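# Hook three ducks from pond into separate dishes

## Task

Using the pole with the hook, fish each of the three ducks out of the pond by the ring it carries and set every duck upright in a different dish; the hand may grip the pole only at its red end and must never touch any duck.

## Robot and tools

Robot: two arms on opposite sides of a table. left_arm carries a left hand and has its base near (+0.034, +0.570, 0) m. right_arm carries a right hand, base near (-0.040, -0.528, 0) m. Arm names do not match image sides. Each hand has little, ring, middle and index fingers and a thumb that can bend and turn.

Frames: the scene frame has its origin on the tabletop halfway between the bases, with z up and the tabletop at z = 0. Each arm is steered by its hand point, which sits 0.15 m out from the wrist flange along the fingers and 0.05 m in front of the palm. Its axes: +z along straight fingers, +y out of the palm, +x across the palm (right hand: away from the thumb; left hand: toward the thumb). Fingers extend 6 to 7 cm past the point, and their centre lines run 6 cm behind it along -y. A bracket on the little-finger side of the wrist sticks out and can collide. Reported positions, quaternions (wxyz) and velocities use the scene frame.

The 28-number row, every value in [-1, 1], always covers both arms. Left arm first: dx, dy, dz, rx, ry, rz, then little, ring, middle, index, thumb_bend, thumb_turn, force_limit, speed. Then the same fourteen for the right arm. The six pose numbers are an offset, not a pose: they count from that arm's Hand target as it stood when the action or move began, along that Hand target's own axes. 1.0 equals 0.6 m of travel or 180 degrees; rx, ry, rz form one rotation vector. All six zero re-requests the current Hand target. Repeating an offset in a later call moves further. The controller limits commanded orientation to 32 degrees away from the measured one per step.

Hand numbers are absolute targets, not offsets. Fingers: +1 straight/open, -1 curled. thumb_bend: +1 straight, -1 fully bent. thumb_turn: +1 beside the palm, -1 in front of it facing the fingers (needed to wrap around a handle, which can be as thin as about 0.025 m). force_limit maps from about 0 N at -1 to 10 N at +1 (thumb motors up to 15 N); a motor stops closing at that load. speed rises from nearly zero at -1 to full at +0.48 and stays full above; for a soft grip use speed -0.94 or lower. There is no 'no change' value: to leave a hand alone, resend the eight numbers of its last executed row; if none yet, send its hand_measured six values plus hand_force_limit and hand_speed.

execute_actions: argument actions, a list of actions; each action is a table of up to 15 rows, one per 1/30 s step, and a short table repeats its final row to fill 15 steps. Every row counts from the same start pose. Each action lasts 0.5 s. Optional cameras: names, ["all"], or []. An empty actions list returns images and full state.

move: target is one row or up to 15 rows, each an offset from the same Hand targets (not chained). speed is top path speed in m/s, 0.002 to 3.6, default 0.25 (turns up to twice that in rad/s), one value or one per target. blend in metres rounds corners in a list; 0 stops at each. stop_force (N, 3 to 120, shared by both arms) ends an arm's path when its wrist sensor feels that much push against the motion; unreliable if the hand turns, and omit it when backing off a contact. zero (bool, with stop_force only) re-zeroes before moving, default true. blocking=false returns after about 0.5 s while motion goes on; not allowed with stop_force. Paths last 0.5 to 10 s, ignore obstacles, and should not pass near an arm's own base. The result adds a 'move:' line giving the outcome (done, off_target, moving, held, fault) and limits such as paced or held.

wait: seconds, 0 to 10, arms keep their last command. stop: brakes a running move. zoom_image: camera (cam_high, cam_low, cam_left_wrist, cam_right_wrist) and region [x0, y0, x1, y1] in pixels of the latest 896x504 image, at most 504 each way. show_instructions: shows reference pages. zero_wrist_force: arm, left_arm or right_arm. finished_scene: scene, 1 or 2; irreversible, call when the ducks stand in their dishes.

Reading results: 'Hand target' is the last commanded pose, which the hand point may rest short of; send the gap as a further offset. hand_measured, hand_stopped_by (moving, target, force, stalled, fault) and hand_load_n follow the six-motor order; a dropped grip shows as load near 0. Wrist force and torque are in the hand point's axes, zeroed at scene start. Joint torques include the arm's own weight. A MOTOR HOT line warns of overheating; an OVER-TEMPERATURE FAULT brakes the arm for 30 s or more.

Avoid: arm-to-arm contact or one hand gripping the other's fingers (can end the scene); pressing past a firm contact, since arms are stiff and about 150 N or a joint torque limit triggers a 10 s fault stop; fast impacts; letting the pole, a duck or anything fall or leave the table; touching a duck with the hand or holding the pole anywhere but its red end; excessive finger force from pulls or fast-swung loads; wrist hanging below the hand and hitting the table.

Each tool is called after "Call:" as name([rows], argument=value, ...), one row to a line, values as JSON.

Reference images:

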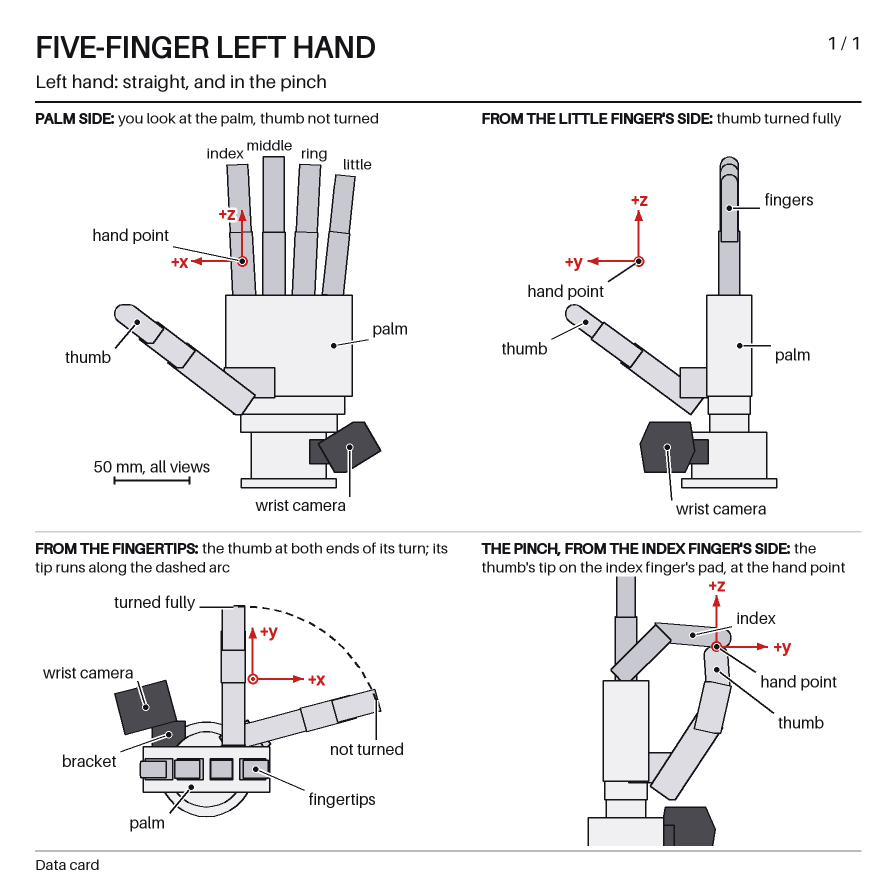

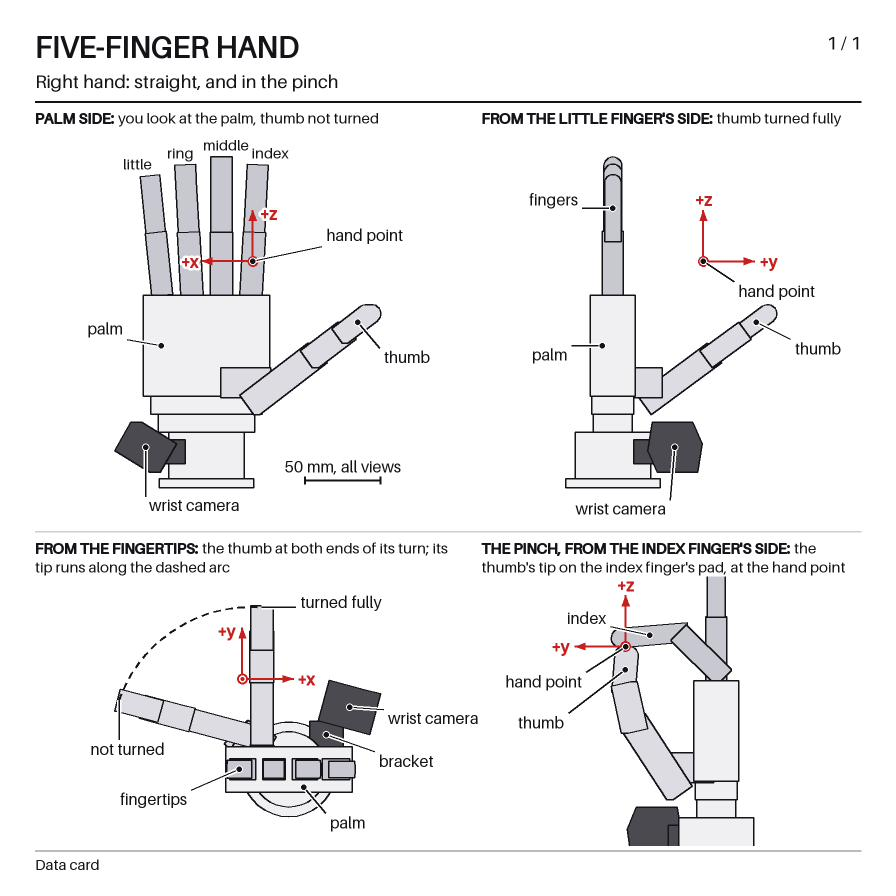

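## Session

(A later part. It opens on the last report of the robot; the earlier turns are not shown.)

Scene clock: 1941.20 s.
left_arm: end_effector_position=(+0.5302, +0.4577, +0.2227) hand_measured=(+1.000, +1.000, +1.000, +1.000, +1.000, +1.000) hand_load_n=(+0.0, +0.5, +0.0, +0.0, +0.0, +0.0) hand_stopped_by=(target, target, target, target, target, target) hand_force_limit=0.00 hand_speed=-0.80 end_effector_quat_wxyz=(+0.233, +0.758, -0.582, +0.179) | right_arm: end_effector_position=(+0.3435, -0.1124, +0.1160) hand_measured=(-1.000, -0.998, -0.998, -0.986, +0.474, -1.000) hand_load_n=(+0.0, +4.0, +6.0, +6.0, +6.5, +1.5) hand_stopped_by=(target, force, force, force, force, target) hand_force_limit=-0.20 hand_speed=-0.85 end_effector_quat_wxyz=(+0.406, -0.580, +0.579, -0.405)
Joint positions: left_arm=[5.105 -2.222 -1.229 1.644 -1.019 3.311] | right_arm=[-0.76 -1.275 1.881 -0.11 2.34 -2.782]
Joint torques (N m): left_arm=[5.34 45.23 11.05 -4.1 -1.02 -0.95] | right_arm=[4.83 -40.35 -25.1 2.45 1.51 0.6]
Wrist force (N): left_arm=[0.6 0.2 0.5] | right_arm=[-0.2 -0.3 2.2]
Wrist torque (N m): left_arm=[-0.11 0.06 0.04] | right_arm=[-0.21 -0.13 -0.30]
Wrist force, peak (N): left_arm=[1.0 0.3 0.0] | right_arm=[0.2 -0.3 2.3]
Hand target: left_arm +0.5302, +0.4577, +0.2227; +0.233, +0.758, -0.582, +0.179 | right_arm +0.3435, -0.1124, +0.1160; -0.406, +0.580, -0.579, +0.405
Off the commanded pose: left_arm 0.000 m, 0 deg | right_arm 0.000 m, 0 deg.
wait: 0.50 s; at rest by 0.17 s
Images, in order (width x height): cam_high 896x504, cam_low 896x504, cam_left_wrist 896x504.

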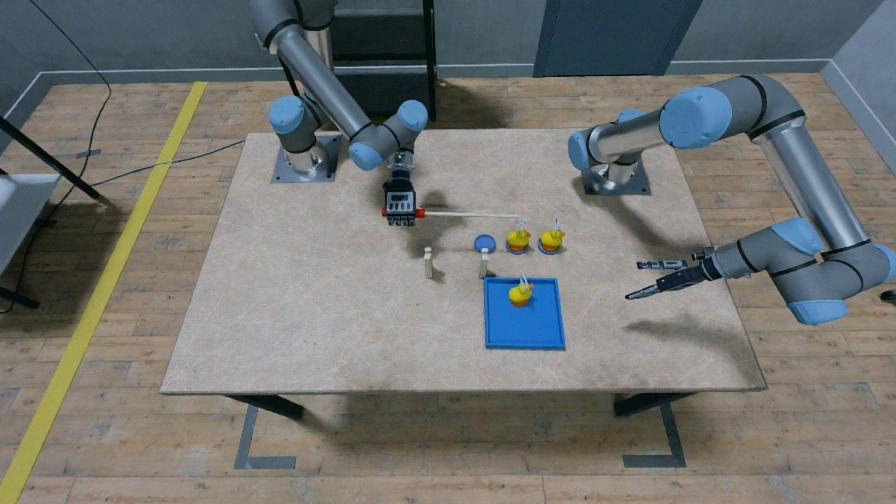

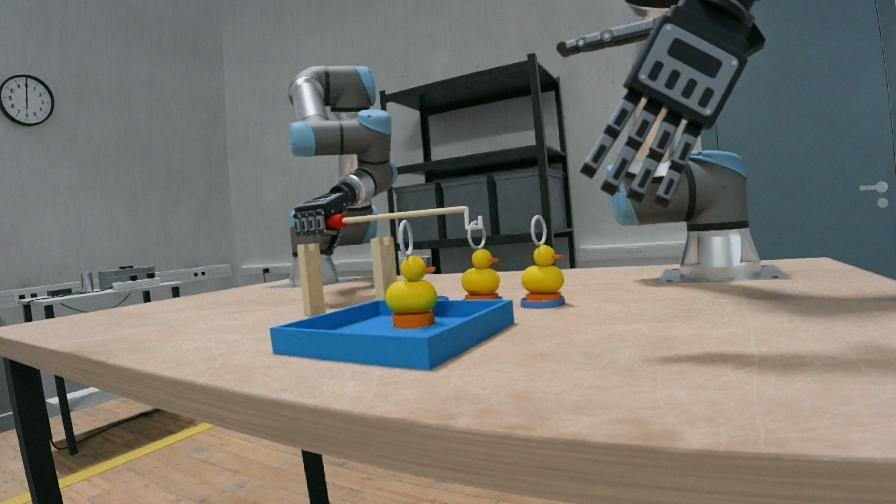

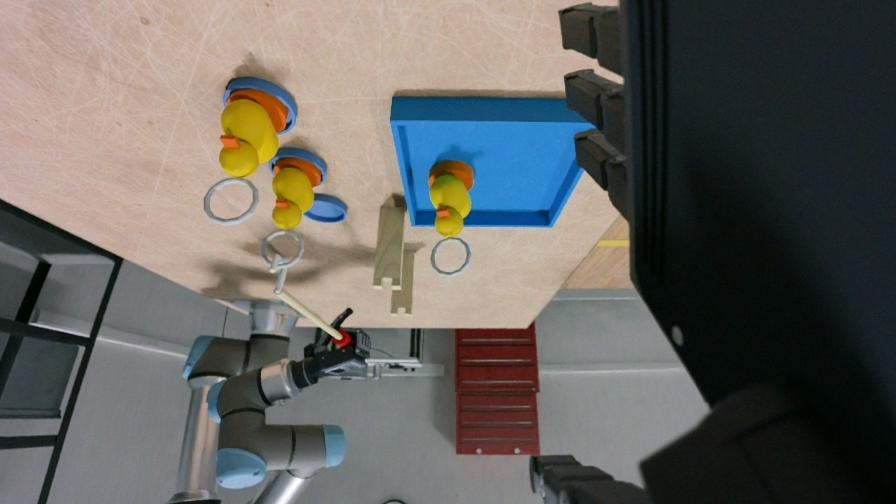

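Call:
move(target=[0,0,0,0,0,0,1,1,1,1,1,1,0,-0.8,0,0.0369,0.0205,0,0,0,-1,-1,-1,-1,-1,-1,-0.2,-0.85], speed=0.03, cameras=["cam_high","cam_low","cam_left_wrist"])

Call:
zoom_image(camera="cam_left_wrist", region=[240, 210, 330, 310])

Call:
zoom_image(camera="cam_low", region=[430, 180, 530, 320])

Call:
zoom_image(camera="cam_high", region=[493, 210, 543, 260])

Scene clock: 1987.73 s.
left_arm: end_effector_position=(+0.5302, +0.4577, +0.2227) hand_measured=(+1.000, +1.000, +1.000, +1.000, +1.000, +1.000) hand_load_n=(+0.0, +0.0, +0.0, +0.0, +0.0, +0.0) hand_stopped_by=(target, target, target, target, target, target) hand_force_limit=0.00 hand_speed=-0.80 end_effector_quat_wxyz=(+0.233, +0.758, -0.582, +0.179) | right_arm: end_effector_position=(+0.3475, -0.1124, +0.0908) hand_measured=(-1.000, -0.998, -0.998, -0.986, +0.474, -1.000) hand_load_n=(+0.0, +4.0, +6.0, +6.5, +6.5, +2.0) hand_stopped_by=(target, force, force, force, force, target) hand_force_limit=-0.20 hand_speed=-0.85 end_effector_quat_wxyz=(+0.406, -0.580, +0.579, -0.405) end_effector_velocity=(-0.001, +0.000, +0.001) end_effector_angular_velocity=(-0.001, +0.001, +0.001)
Joint positions: left_arm=[5.105 -2.222 -1.229 1.644 -1.019 3.311] | right_arm=[-0.768 -1.236 1.904 -0.176 2.333 -2.787]
Joint velocities: left_arm=[within noise] | right_arm=[0 -0.002 -0.001 0.005 0 0]
Joint torques (N m): left_arm=[5.35 45.19 11.98 -4.25 -0.99 -0.8] | right_arm=[2.75 -40.97 -23.29 2.97 0.28 -2.04]
Wrist force (N): left_arm=[0.5 0.2 0.1] | right_arm=[-0.1 -0.6 2.1]
Wrist torque (N m): left_arm=[-0.08 0.07 0.03] | right_arm=[-0.25 -0.15 -0.21]
Wrist force, peak (N): left_arm=[1.1 0.5 0.0] | right_arm=[-0.1 -0.3 2.4]
Hand target: left_arm +0.5302, +0.4577, +0.2227; +0.233, +0.758, -0.582, +0.179 | right_arm +0.3475, -0.1124, +0.0910; -0.406, +0.580, -0.579, +0.405
Off the commanded pose: left_arm 0.000 m, 0 deg | right_arm 0.000 m, 0 deg.
move: done
Images, in order (width x height): cam_high 896x504, cam_low 896x504, cam_left_wrist 896x504.

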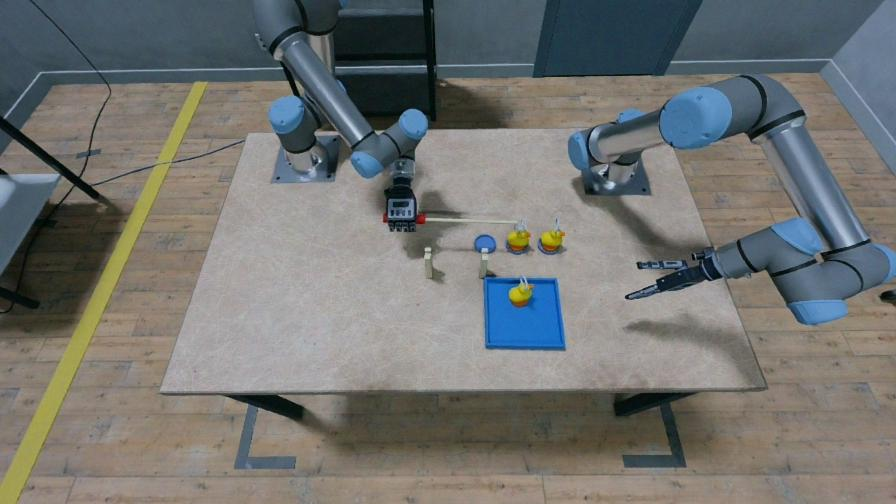

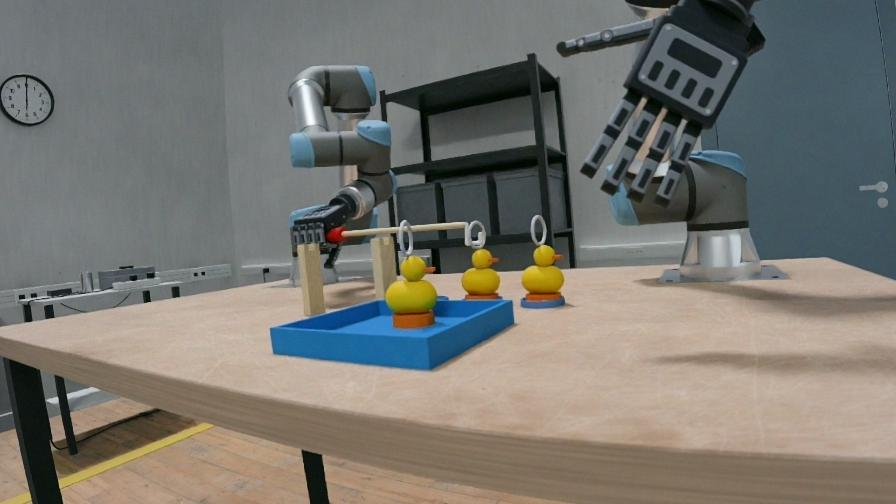

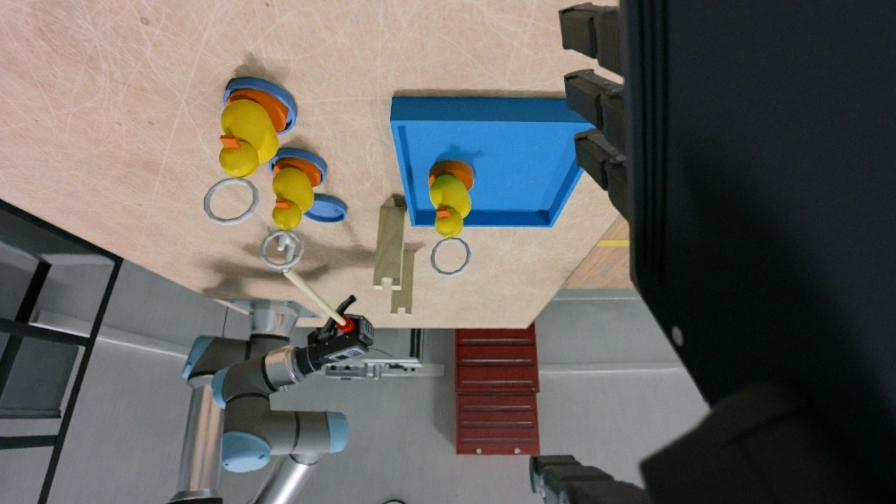

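Scaled by 5.040 from the camera's 896x504 image, which has a finer 1280x720 frame.

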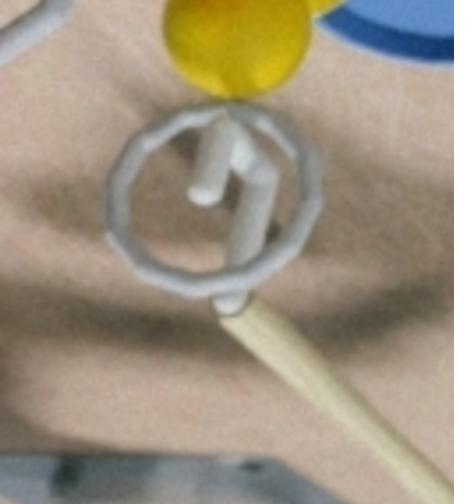

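Scaled by 3.600 from the camera's 896x504 image, which has a finer 1280x720 frame.

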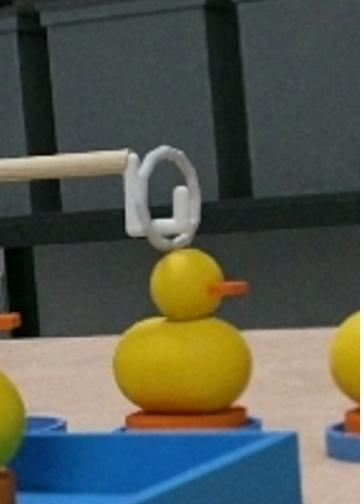

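Scaled by 10.080 from the camera's 896x504 image, which has a finer 1280x720 frame.

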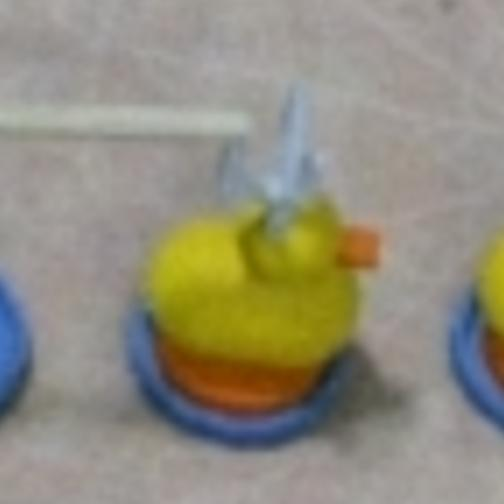

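Call:
move([
  [0,0,0,0,0,0,1,1,1,1,1,1,0,-0.8,0,-0.0094,-0.0034,0,0,0,-1,-1,-1,-1,-1,-1,-0.2,-0.85],
  [0,0,0,0,0,0,1,1,1,1,1,1,0,-0.8,0.0833,-0.0094,-0.0034,0,0,0,-1,-1,-1,-1,-1,-1,-0.2,-0.85],
], speed=[0.02,0.04], cameras=["all"])

Call:
zoom_image(camera="cam_low", region=[430, 180, 570, 320])

Call:
zoom_image(camera="cam_high", region=[480, 210, 580, 360])

Call:
zoom_image(camera="cam_left_wrist", region=[200, 60, 480, 320])

Scene clock: 2013.83 s.
left_arm: end_effector_position=(+0.5302, +0.4577, +0.2227) hand_measured=(+1.000, +1.000, +1.000, +1.000, +1.000, +1.000) hand_load_n=(+0.0, -0.5, +0.0, +0.0, +0.0, +0.0) hand_stopped_by=(target, target, target, target, target, target) hand_force_limit=0.00 hand_speed=-0.80 end_effector_quat_wxyz=(+0.233, +0.758, -0.582, +0.179) | right_arm: end_effector_position=(+0.3476, -0.1624, +0.0970) hand_measured=(-1.000, -0.998, -0.998, -0.986, +0.474, -1.000) hand_load_n=(+0.0, +4.0, +5.5, +6.0, +6.5, +2.0) hand_stopped_by=(target, force, force, force, force, target) hand_force_limit=-0.20 hand_speed=-0.85 end_effector_quat_wxyz=(+0.406, -0.580, +0.579, -0.406)
Joint positions: left_arm=[5.105 -2.222 -1.229 1.644 -1.019 3.311] | right_arm=[-0.862 -1.35 2.036 -0.232 2.249 -2.845]
Joint torques (N m): left_arm=[4.97 45.47 11.47 -4.11 -0.93 -0.7] | right_arm=[5.98 -21.07 -23.58 2.43 1.76 1.97]
Wrist force (N): left_arm=[0.7 0.4 0.2] | right_arm=[0.0 -0.3 2.1]
Wrist torque (N m): left_arm=[-0.06 0.05 0.04] | right_arm=[-0.21 -0.09 -0.22]
Wrist force, peak (N): left_arm=[0.9 0.4 0.0] | right_arm=[0.0 -0.6 2.4]
Hand target: left_arm +0.5302, +0.4577, +0.2227; +0.233, +0.758, -0.582, +0.179 | right_arm +0.3476, -0.1624, +0.0970; -0.406, +0.580, -0.579, +0.405
Off the commanded pose: left_arm 0.000 m, 0 deg | right_arm 0.000 m, 0 deg.
move: done

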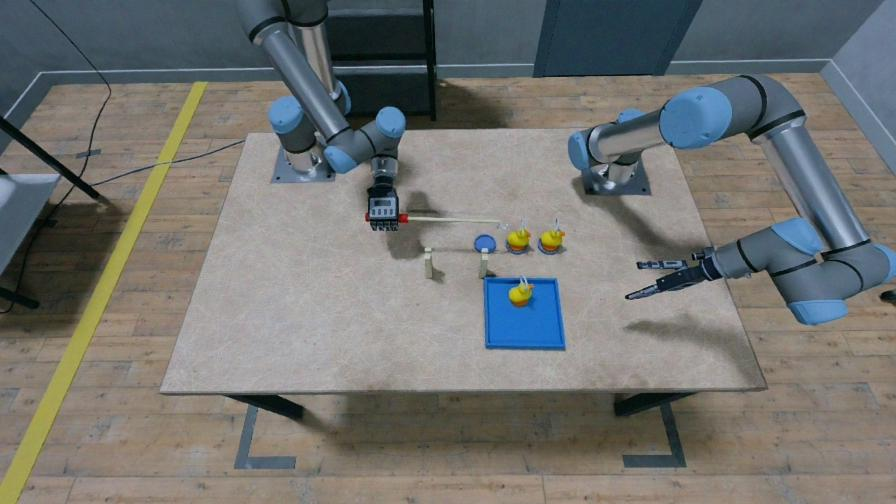

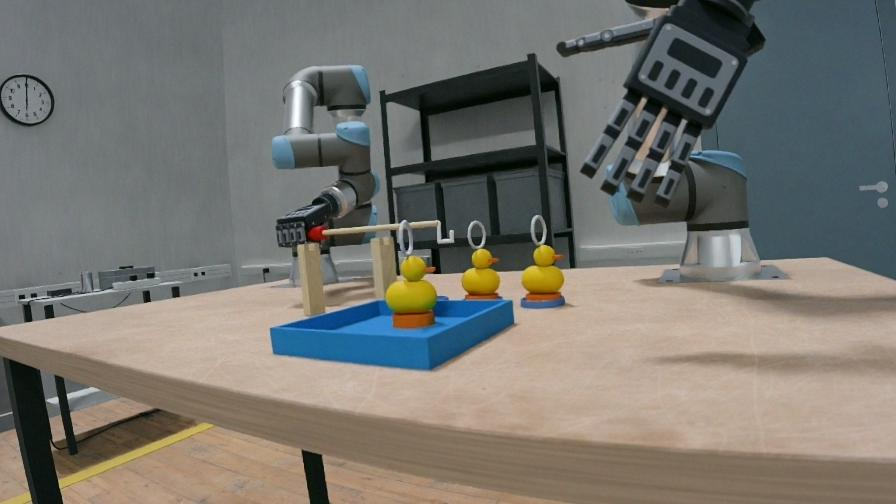

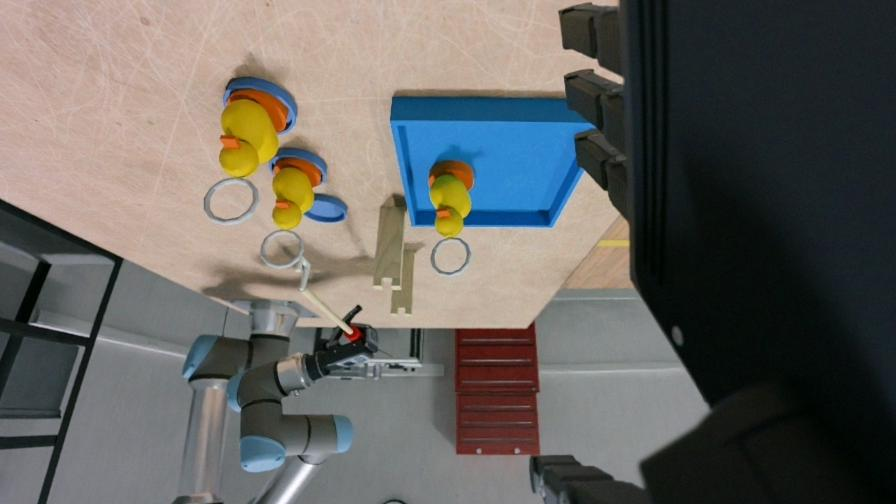

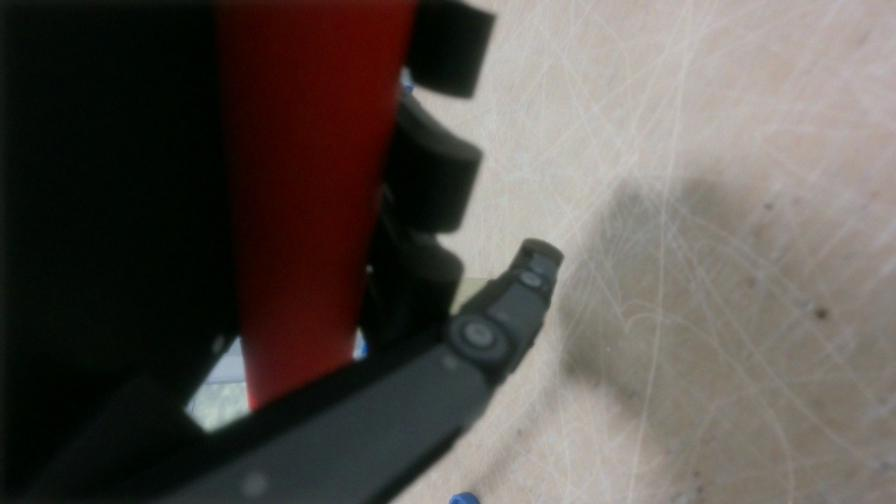

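Scaled by 3.600 from the camera's 896x504 image, which has a finer 1280x720 frame.

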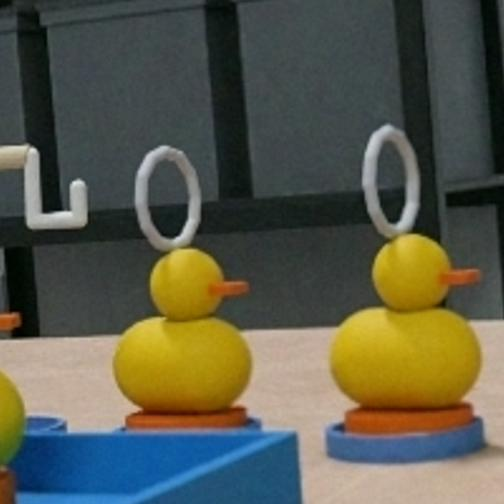

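Scaled by 3.360 from the camera's 896x504 image, which has a finer 1280x720 frame.

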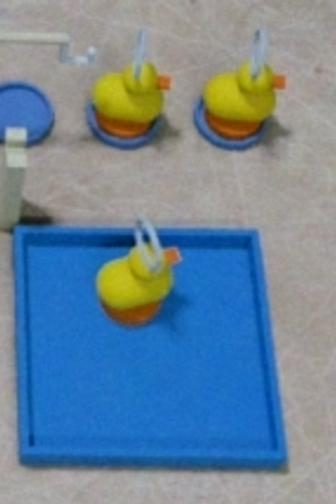

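Scaled by 1.800 from the camera's 896x504 image, which has a finer 1280x720 frame.

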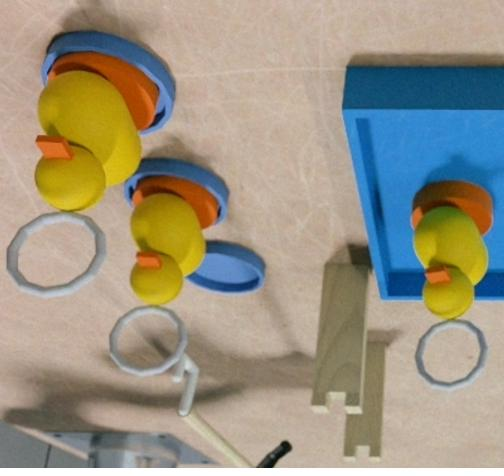

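Call:
move([
  [0,0,0,0,0,0,1,1,1,1,1,1,0,-0.8,0,-0.3179,-0.1157,0,0,0,-1,-1,-1,-1,-1,-1,-0.2,-0.85],
  [0,0,0,0,0,0,1,1,1,1,1,1,0,-0.8,0.0032,-0.4572,0.2669,0,-0.0522,-0.019,-1,-1,-1,-1,-1,-1,-0.2,-0.85],
  [0,0,0,0,0,0,1,1,1,1,1,1,0,-0.8,0.0032,-0.2348,0.3479,0,-0.0522,-0.019,-1,-1,-1,-1,-1,-1,-0.2,-0.85],
], speed=0.12, blend=[0.04,0.03,0], cameras=["all"])

Call:
zoom_image(camera="cam_high", region=[480, 250, 560, 330])

Call:
zoom_image(camera="cam_left_wrist", region=[400, 150, 540, 340])

Call:
zoom_image(camera="cam_low", region=[330, 170, 470, 350])

Scene clock: 2060.77 s.
left_arm: end_effector_position=(+0.5302, +0.4577, +0.2227) hand_measured=(+1.000, +1.000, +1.000, +1.000, +1.000, +1.000) hand_load_n=(+0.0, +0.0, +0.0, +0.0, +0.0, +0.0) hand_stopped_by=(target, target, target, target, target, target) hand_force_limit=0.00 hand_speed=-0.80 end_effector_quat_wxyz=(+0.233, +0.758, -0.582, +0.179) | right_arm: end_effector_position=(+0.5919, -0.1640, +0.1580) hand_measured=(-1.000, -0.998, -0.998, -0.986, +0.474, -1.000) hand_load_n=(+0.0, +4.0, +5.5, +6.0, +6.5, +2.0) hand_stopped_by=(target, force, force, force, force, target) hand_force_limit=-0.20 hand_speed=-0.85 end_effector_quat_wxyz=(+0.440, -0.628, +0.526, -0.369)
Joint positions: left_arm=[5.105 -2.222 -1.229 1.644 -1.019 3.311] | right_arm=[-1.246 -1.143 1.551 -0.054 1.733 -3.082]
Joint torques (N m): left_arm=[4.9 45.09 11.98 -3.95 -0.95 -0.77] | right_arm=[1.6 -44.78 -21.42 0.74 -0.92 0.97]
Wrist force (N): left_arm=[0.6 0.2 0.2] | right_arm=[0.2 0.1 2.3]
Wrist torque (N m): left_arm=[-0.09 0.06 0.04] | right_arm=[-0.17 -0.13 -0.16]
Wrist force, peak (N): left_arm=[1.1 0.5 0.0] | right_arm=[0.2 1.5 2.7]
Hand target: left_arm +0.5302, +0.4577, +0.2227; +0.233, +0.758, -0.582, +0.179 | right_arm +0.5919, -0.1640, +0.1580; -0.440, +0.628, -0.526, +0.369
Off the commanded pose: left_arm 0.000 m, 0 deg | right_arm 0.000 m, 0 deg.
move: done

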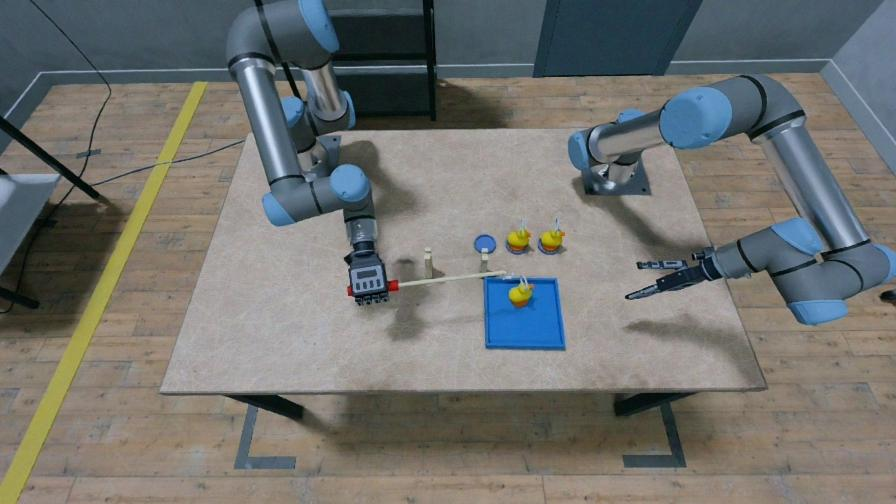

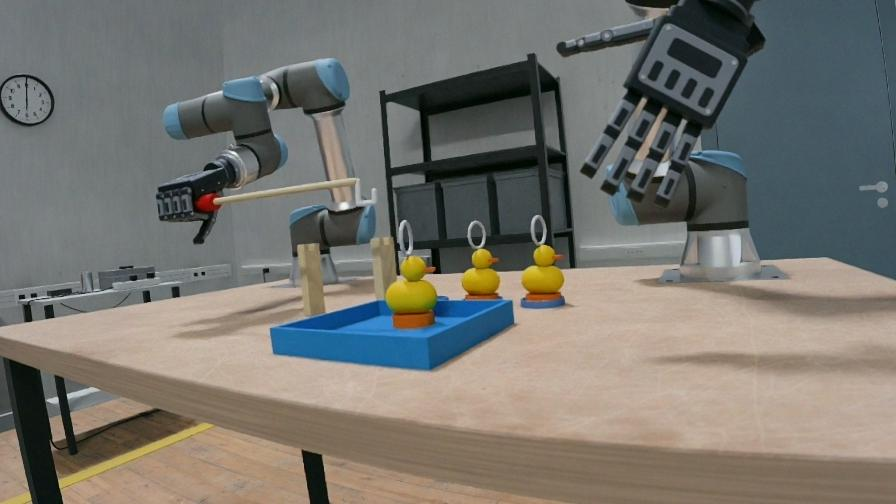

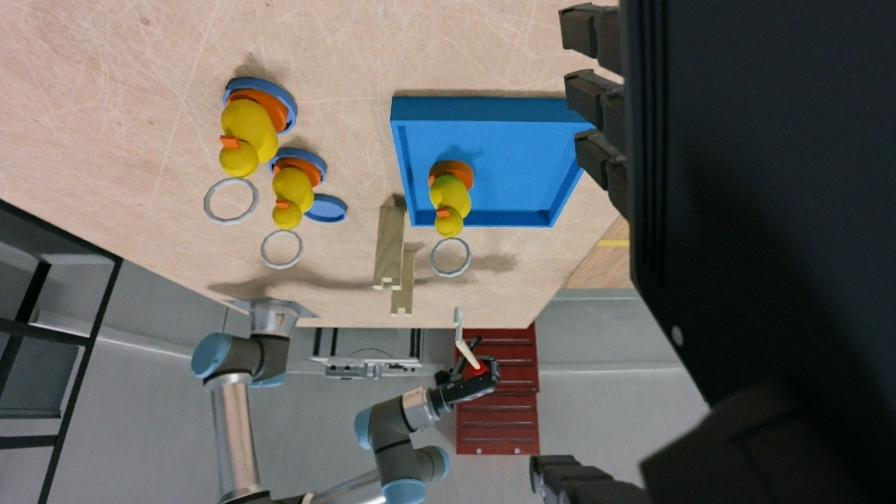

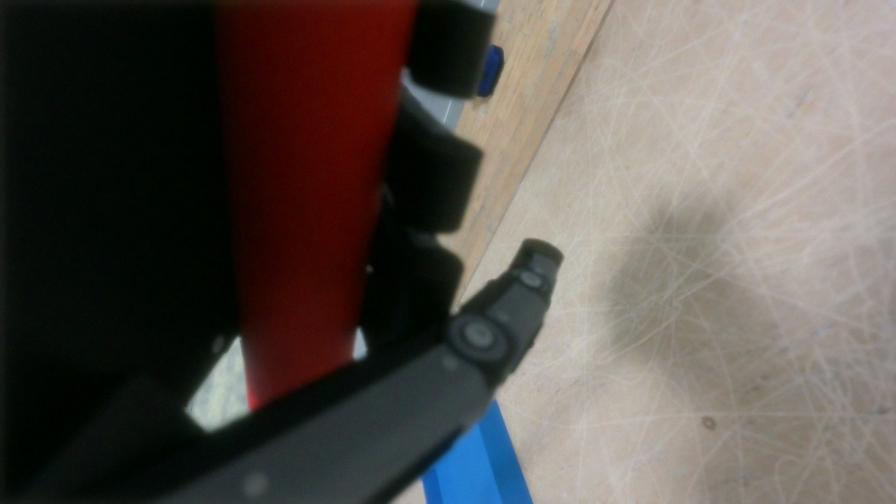

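Scaled by 6.300 from the camera's 896x504 image, which has a finer 1280x720 frame.

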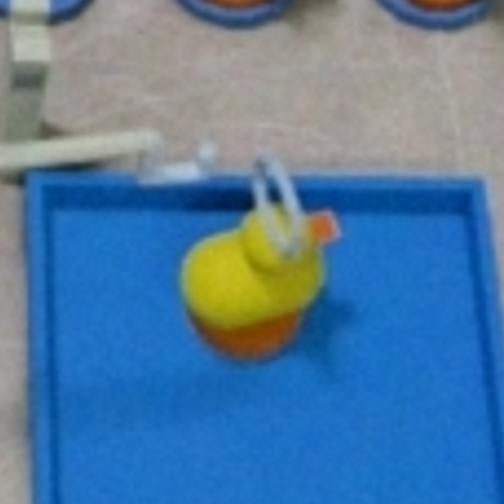

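Scaled by 2.653 from the camera's 896x504 image, which has a finer 1280x720 frame.

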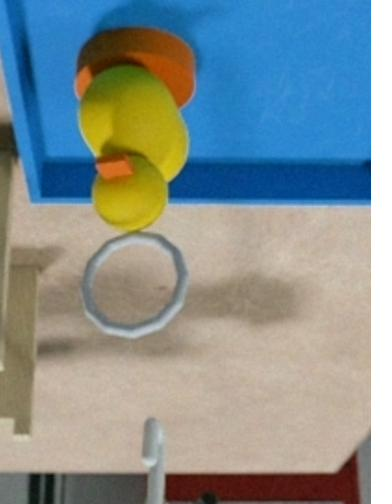

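Scaled by 2.800 from the camera's 896x504 image, which has a finer 1280x720 frame.

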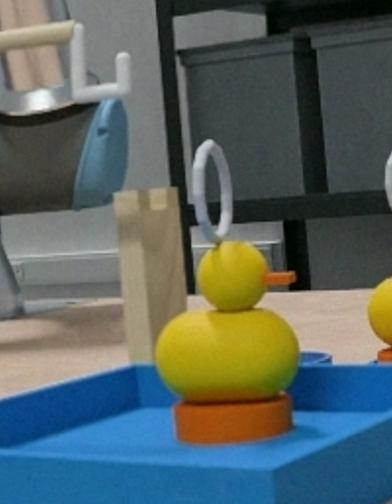

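Call:
move(target=[0,0,0,0,0,0,1,1,1,1,1,1,0,-0.8,0,0.09,0.0328,0,0,0,-1,-1,-1,-1,-1,-1,-0.2,-0.85], speed=0.06, cameras=["cam_high","cam_low","cam_left_wrist"])

Call:
zoom_image(camera="cam_high", region=[480, 250, 560, 330])

Call:
zoom_image(camera="cam_left_wrist", region=[400, 200, 500, 320])

Call:
zoom_image(camera="cam_low", region=[330, 190, 450, 340])

Scene clock: 2084.07 s.
left_arm: end_effector_position=(+0.5302, +0.4577, +0.2227) hand_measured=(+1.000, +1.000, +1.000, +1.000, +1.000, +1.000) hand_load_n=(+0.0, +0.0, +0.0, +0.0, +0.0, +0.0) hand_stopped_by=(target, target, target, target, target, target) hand_force_limit=0.00 hand_speed=-0.80 end_effector_quat_wxyz=(+0.233, +0.758, -0.582, +0.179) | right_arm: end_effector_position=(+0.5919, -0.1641, +0.1004) hand_measured=(-1.000, -0.998, -0.998, -0.986, +0.474, -1.000) hand_load_n=(+0.0, +4.0, +6.0, +6.0, +6.5, +1.5) hand_stopped_by=(target, force, force, force, force, target) hand_force_limit=-0.20 hand_speed=-0.85 end_effector_quat_wxyz=(+0.439, -0.628, +0.526, -0.369)
Joint positions: left_arm=[5.105 -2.222 -1.229 1.644 -1.019 3.311] | right_arm=[-1.246 -1.081 1.62 -0.185 1.733 -3.082]
Joint torques (N m): left_arm=[5.3 45.31 11.28 -4.04 -1.08 -0.74] | right_arm=[-4.79 -49.23 -27.78 2.12 -0.92 -2.58]
Wrist force (N): left_arm=[0.8 0.3 0.1] | right_arm=[-0.1 -0.1 2.2]
Wrist torque (N m): left_arm=[-0.07 0.01 0.06] | right_arm=[-0.19 -0.10 -0.18]
Wrist force, peak (N): left_arm=[0.9 0.2 0.4] | right_arm=[0.2 -0.2 2.6]
Hand target: left_arm +0.5302, +0.4577, +0.2227; +0.233, +0.758, -0.582, +0.179 | right_arm +0.5919, -0.1640, +0.1005; -0.440, +0.628, -0.526, +0.369
Off the commanded pose: left_arm 0.000 m, 0 deg | right_arm 0.000 m, 0 deg.
move: done
Images, in order (width x height): cam_high 896x504, cam_low 896x504, cam_left_wrist 896x504.

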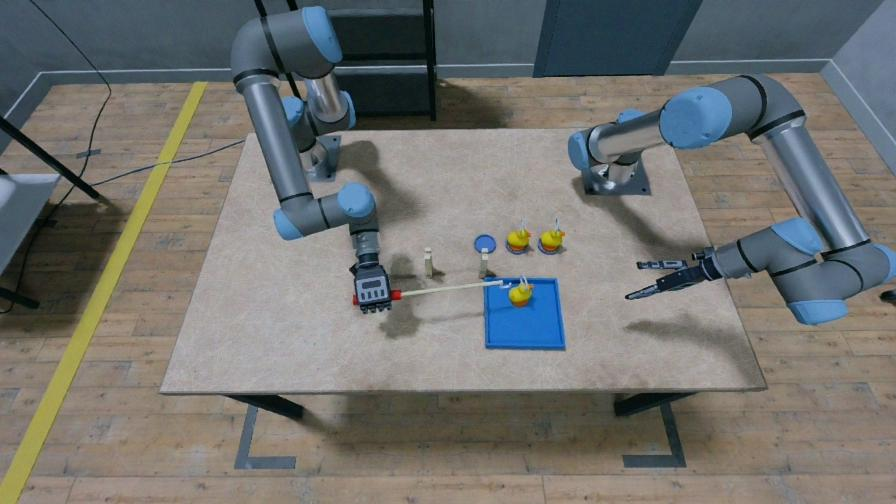

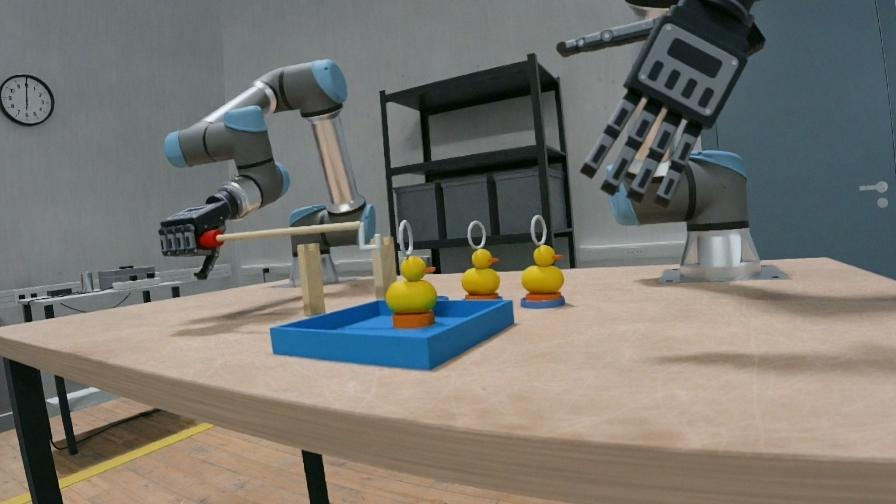

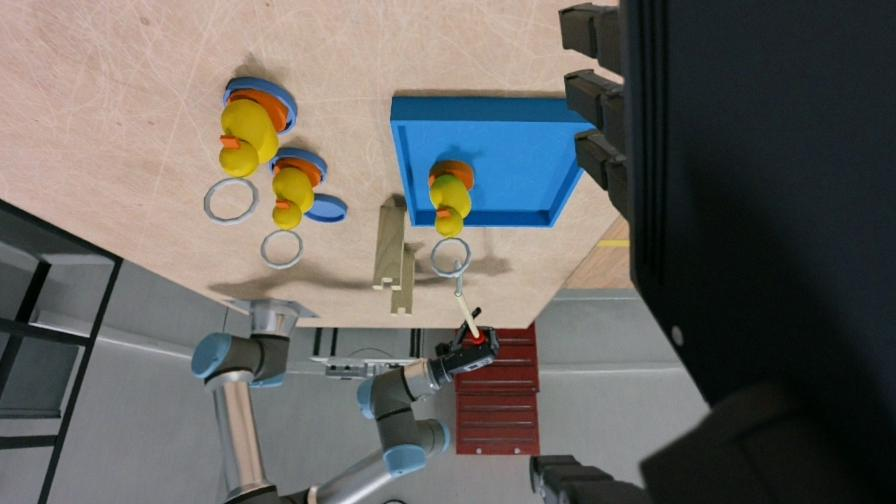

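Scaled by 6.300 from the camera's 896x504 image, which has a finer 1280x720 frame.

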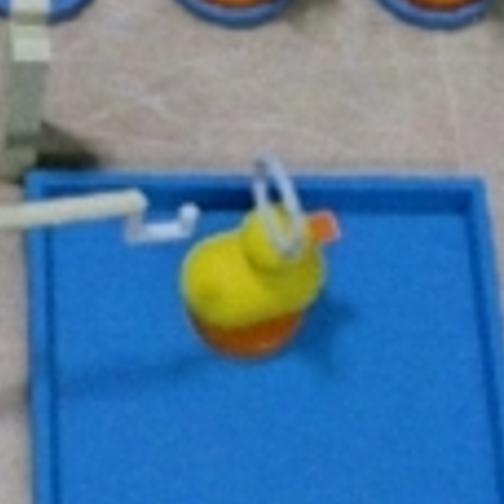

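Scaled by 4.200 from the camera's 896x504 image, which has a finer 1280x720 frame.

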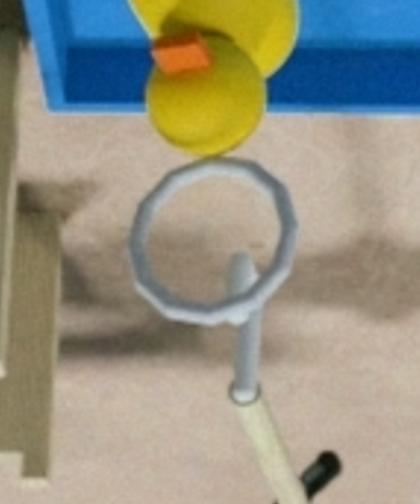

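Scaled by 3.360 from the camera's 896x504 image, which has a finer 1280x720 frame.

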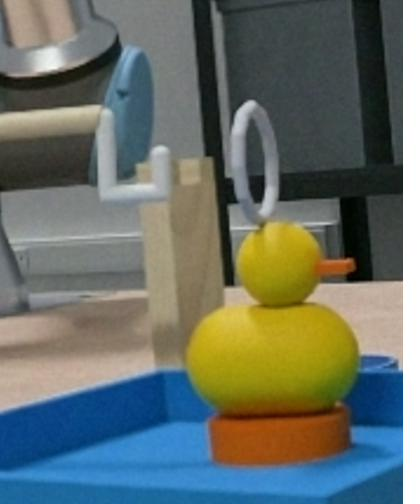

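Call:
move([
  [0,0,0,0,0,0,1,1,1,1,1,1,0,-0.8,0,-0.003,-0.0064,0,0,0,-1,-1,-1,-1,-1,-1,-0.2,-0.85],
  [0,0,0,0,0,0,1,1,1,1,1,1,0,-0.8,-0.0833,-0.003,-0.0064,0,0,0,-1,-1,-1,-1,-1,-1,-0.2,-0.85],
], speed=[0.02,0.05], cameras=["cam_high","cam_low","cam_left_wrist"])

Call:
zoom_image(camera="cam_high", region=[480, 250, 560, 330])

Call:
zoom_image(camera="cam_left_wrist", region=[400, 200, 500, 320])

Call:
zoom_image(camera="cam_low", region=[330, 190, 450, 340])

Scene clock: 2108.70 s.
left_arm: end_effector_position=(+0.5302, +0.4577, +0.2227) hand_measured=(+1.000, +1.000, +1.000, +1.000, +1.000, +1.000) hand_load_n=(+0.0, +0.0, +0.0, +0.0, +0.0, +0.0) hand_stopped_by=(target, target, target, target, target, target) hand_force_limit=0.00 hand_speed=-0.80 end_effector_quat_wxyz=(+0.233, +0.758, -0.582, +0.179) | right_arm: end_effector_position=(+0.5802, -0.1153, +0.1034) hand_measured=(-1.000, -0.998, -0.998, -0.986, +0.474, -1.000) hand_load_n=(+0.5, +4.0, +5.5, +6.0, +6.5, +2.0) hand_stopped_by=(target, force, force, force, force, target) hand_force_limit=-0.20 hand_speed=-0.85 end_effector_quat_wxyz=(+0.439, -0.628, +0.526, -0.368) end_effector_velocity=(+0.000, -0.002, +0.000) end_effector_angular_velocity=(+0.000, +0.002, +0.001)
Joint positions: left_arm=[5.105 -2.222 -1.229 1.644 -1.019 3.311] | right_arm=[-1.149 -1.04 1.546 -0.145 1.823 -3.048]
Joint velocities: left_arm=[within noise] | right_arm=[-0.005 -0.004 0.005 0 -0.006 -0.001]
Joint torques (N m): left_arm=[5.23 46.04 11.23 -4.04 -0.81 -0.84] | right_arm=[-6.26 -52 -15.27 -1.7 -1.21 -1.8]
Wrist force (N): left_arm=[0.6 0.4 0.3] | right_arm=[0.0 0.2 2.3]
Wrist torque (N m): left_arm=[-0.06 0.06 0.04] | right_arm=[-0.14 -0.12 -0.27]
Wrist force, peak (N): left_arm=[0.9 0.6 0.3] | right_arm=[0.2 -0.1 2.5]
Hand target: left_arm +0.5302, +0.4577, +0.2227; +0.233, +0.758, -0.582, +0.179 | right_arm +0.5803, -0.1154, +0.1035; -0.440, +0.628, -0.526, +0.369
Off the commanded pose: left_arm 0.000 m, 0 deg | right_arm 0.000 m, 0 deg.
move: done
Images, in order (width x height): cam_high 896x504, cam_low 896x504, cam_left_wrist 896x504.

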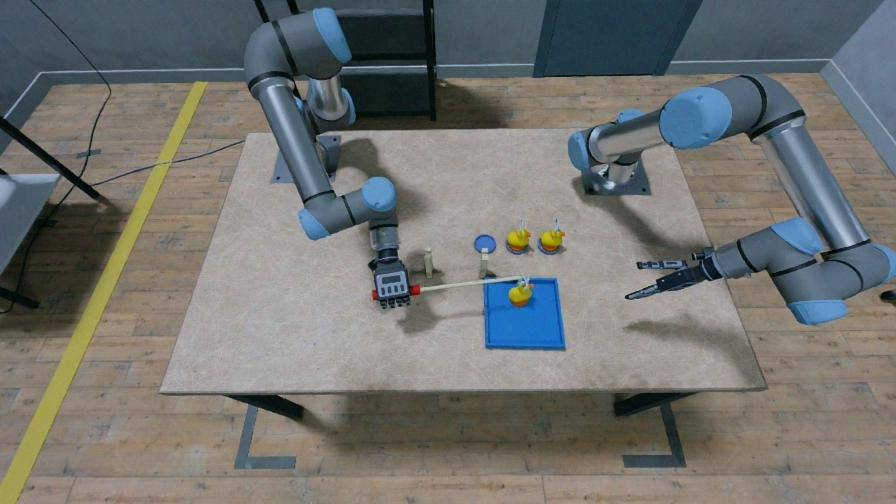

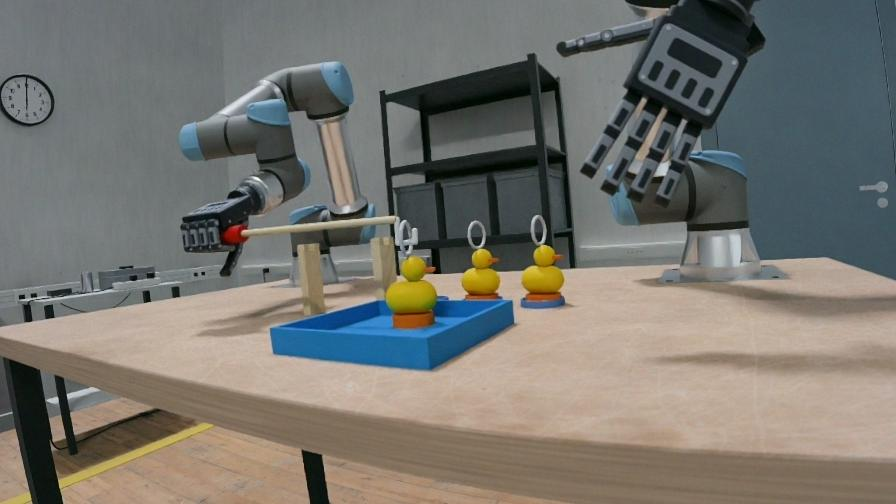

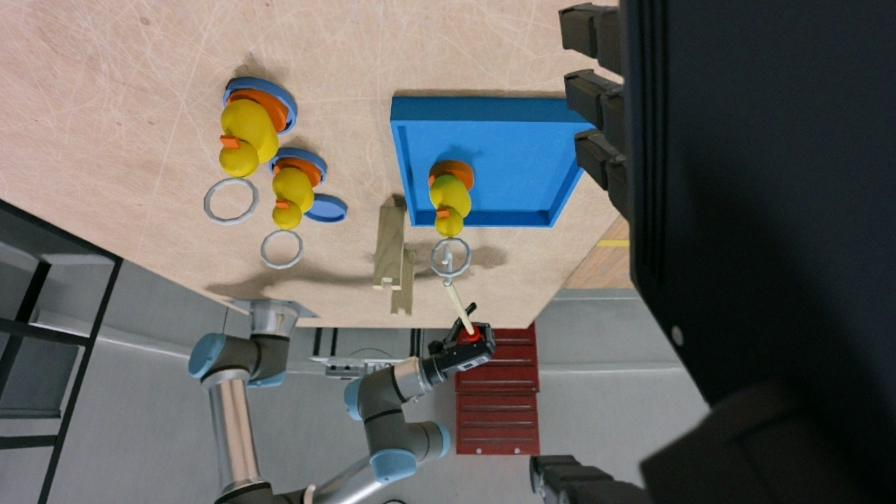

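Scaled by 6.300 from the camera's 896x504 image, which has a finer 1280x720 frame.

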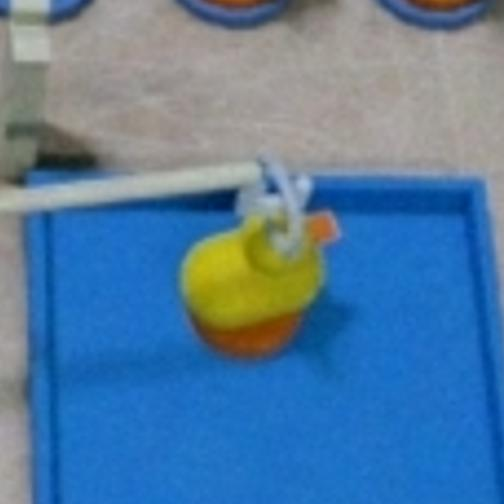

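Scaled by 4.200 from the camera's 896x504 image, which has a finer 1280x720 frame.

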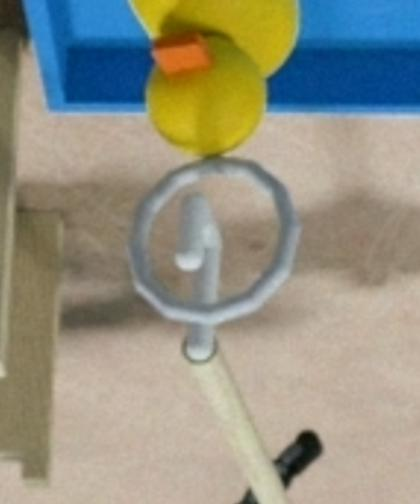

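Scaled by 3.360 from the camera's 896x504 image, which has a finer 1280x720 frame.

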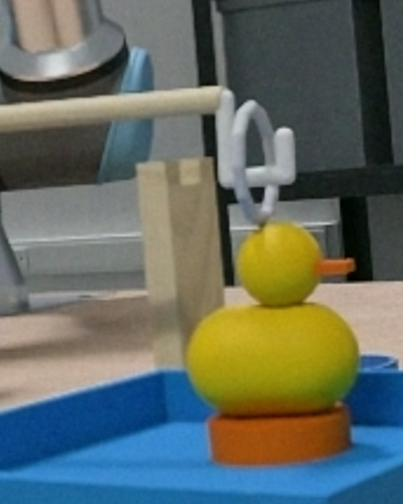

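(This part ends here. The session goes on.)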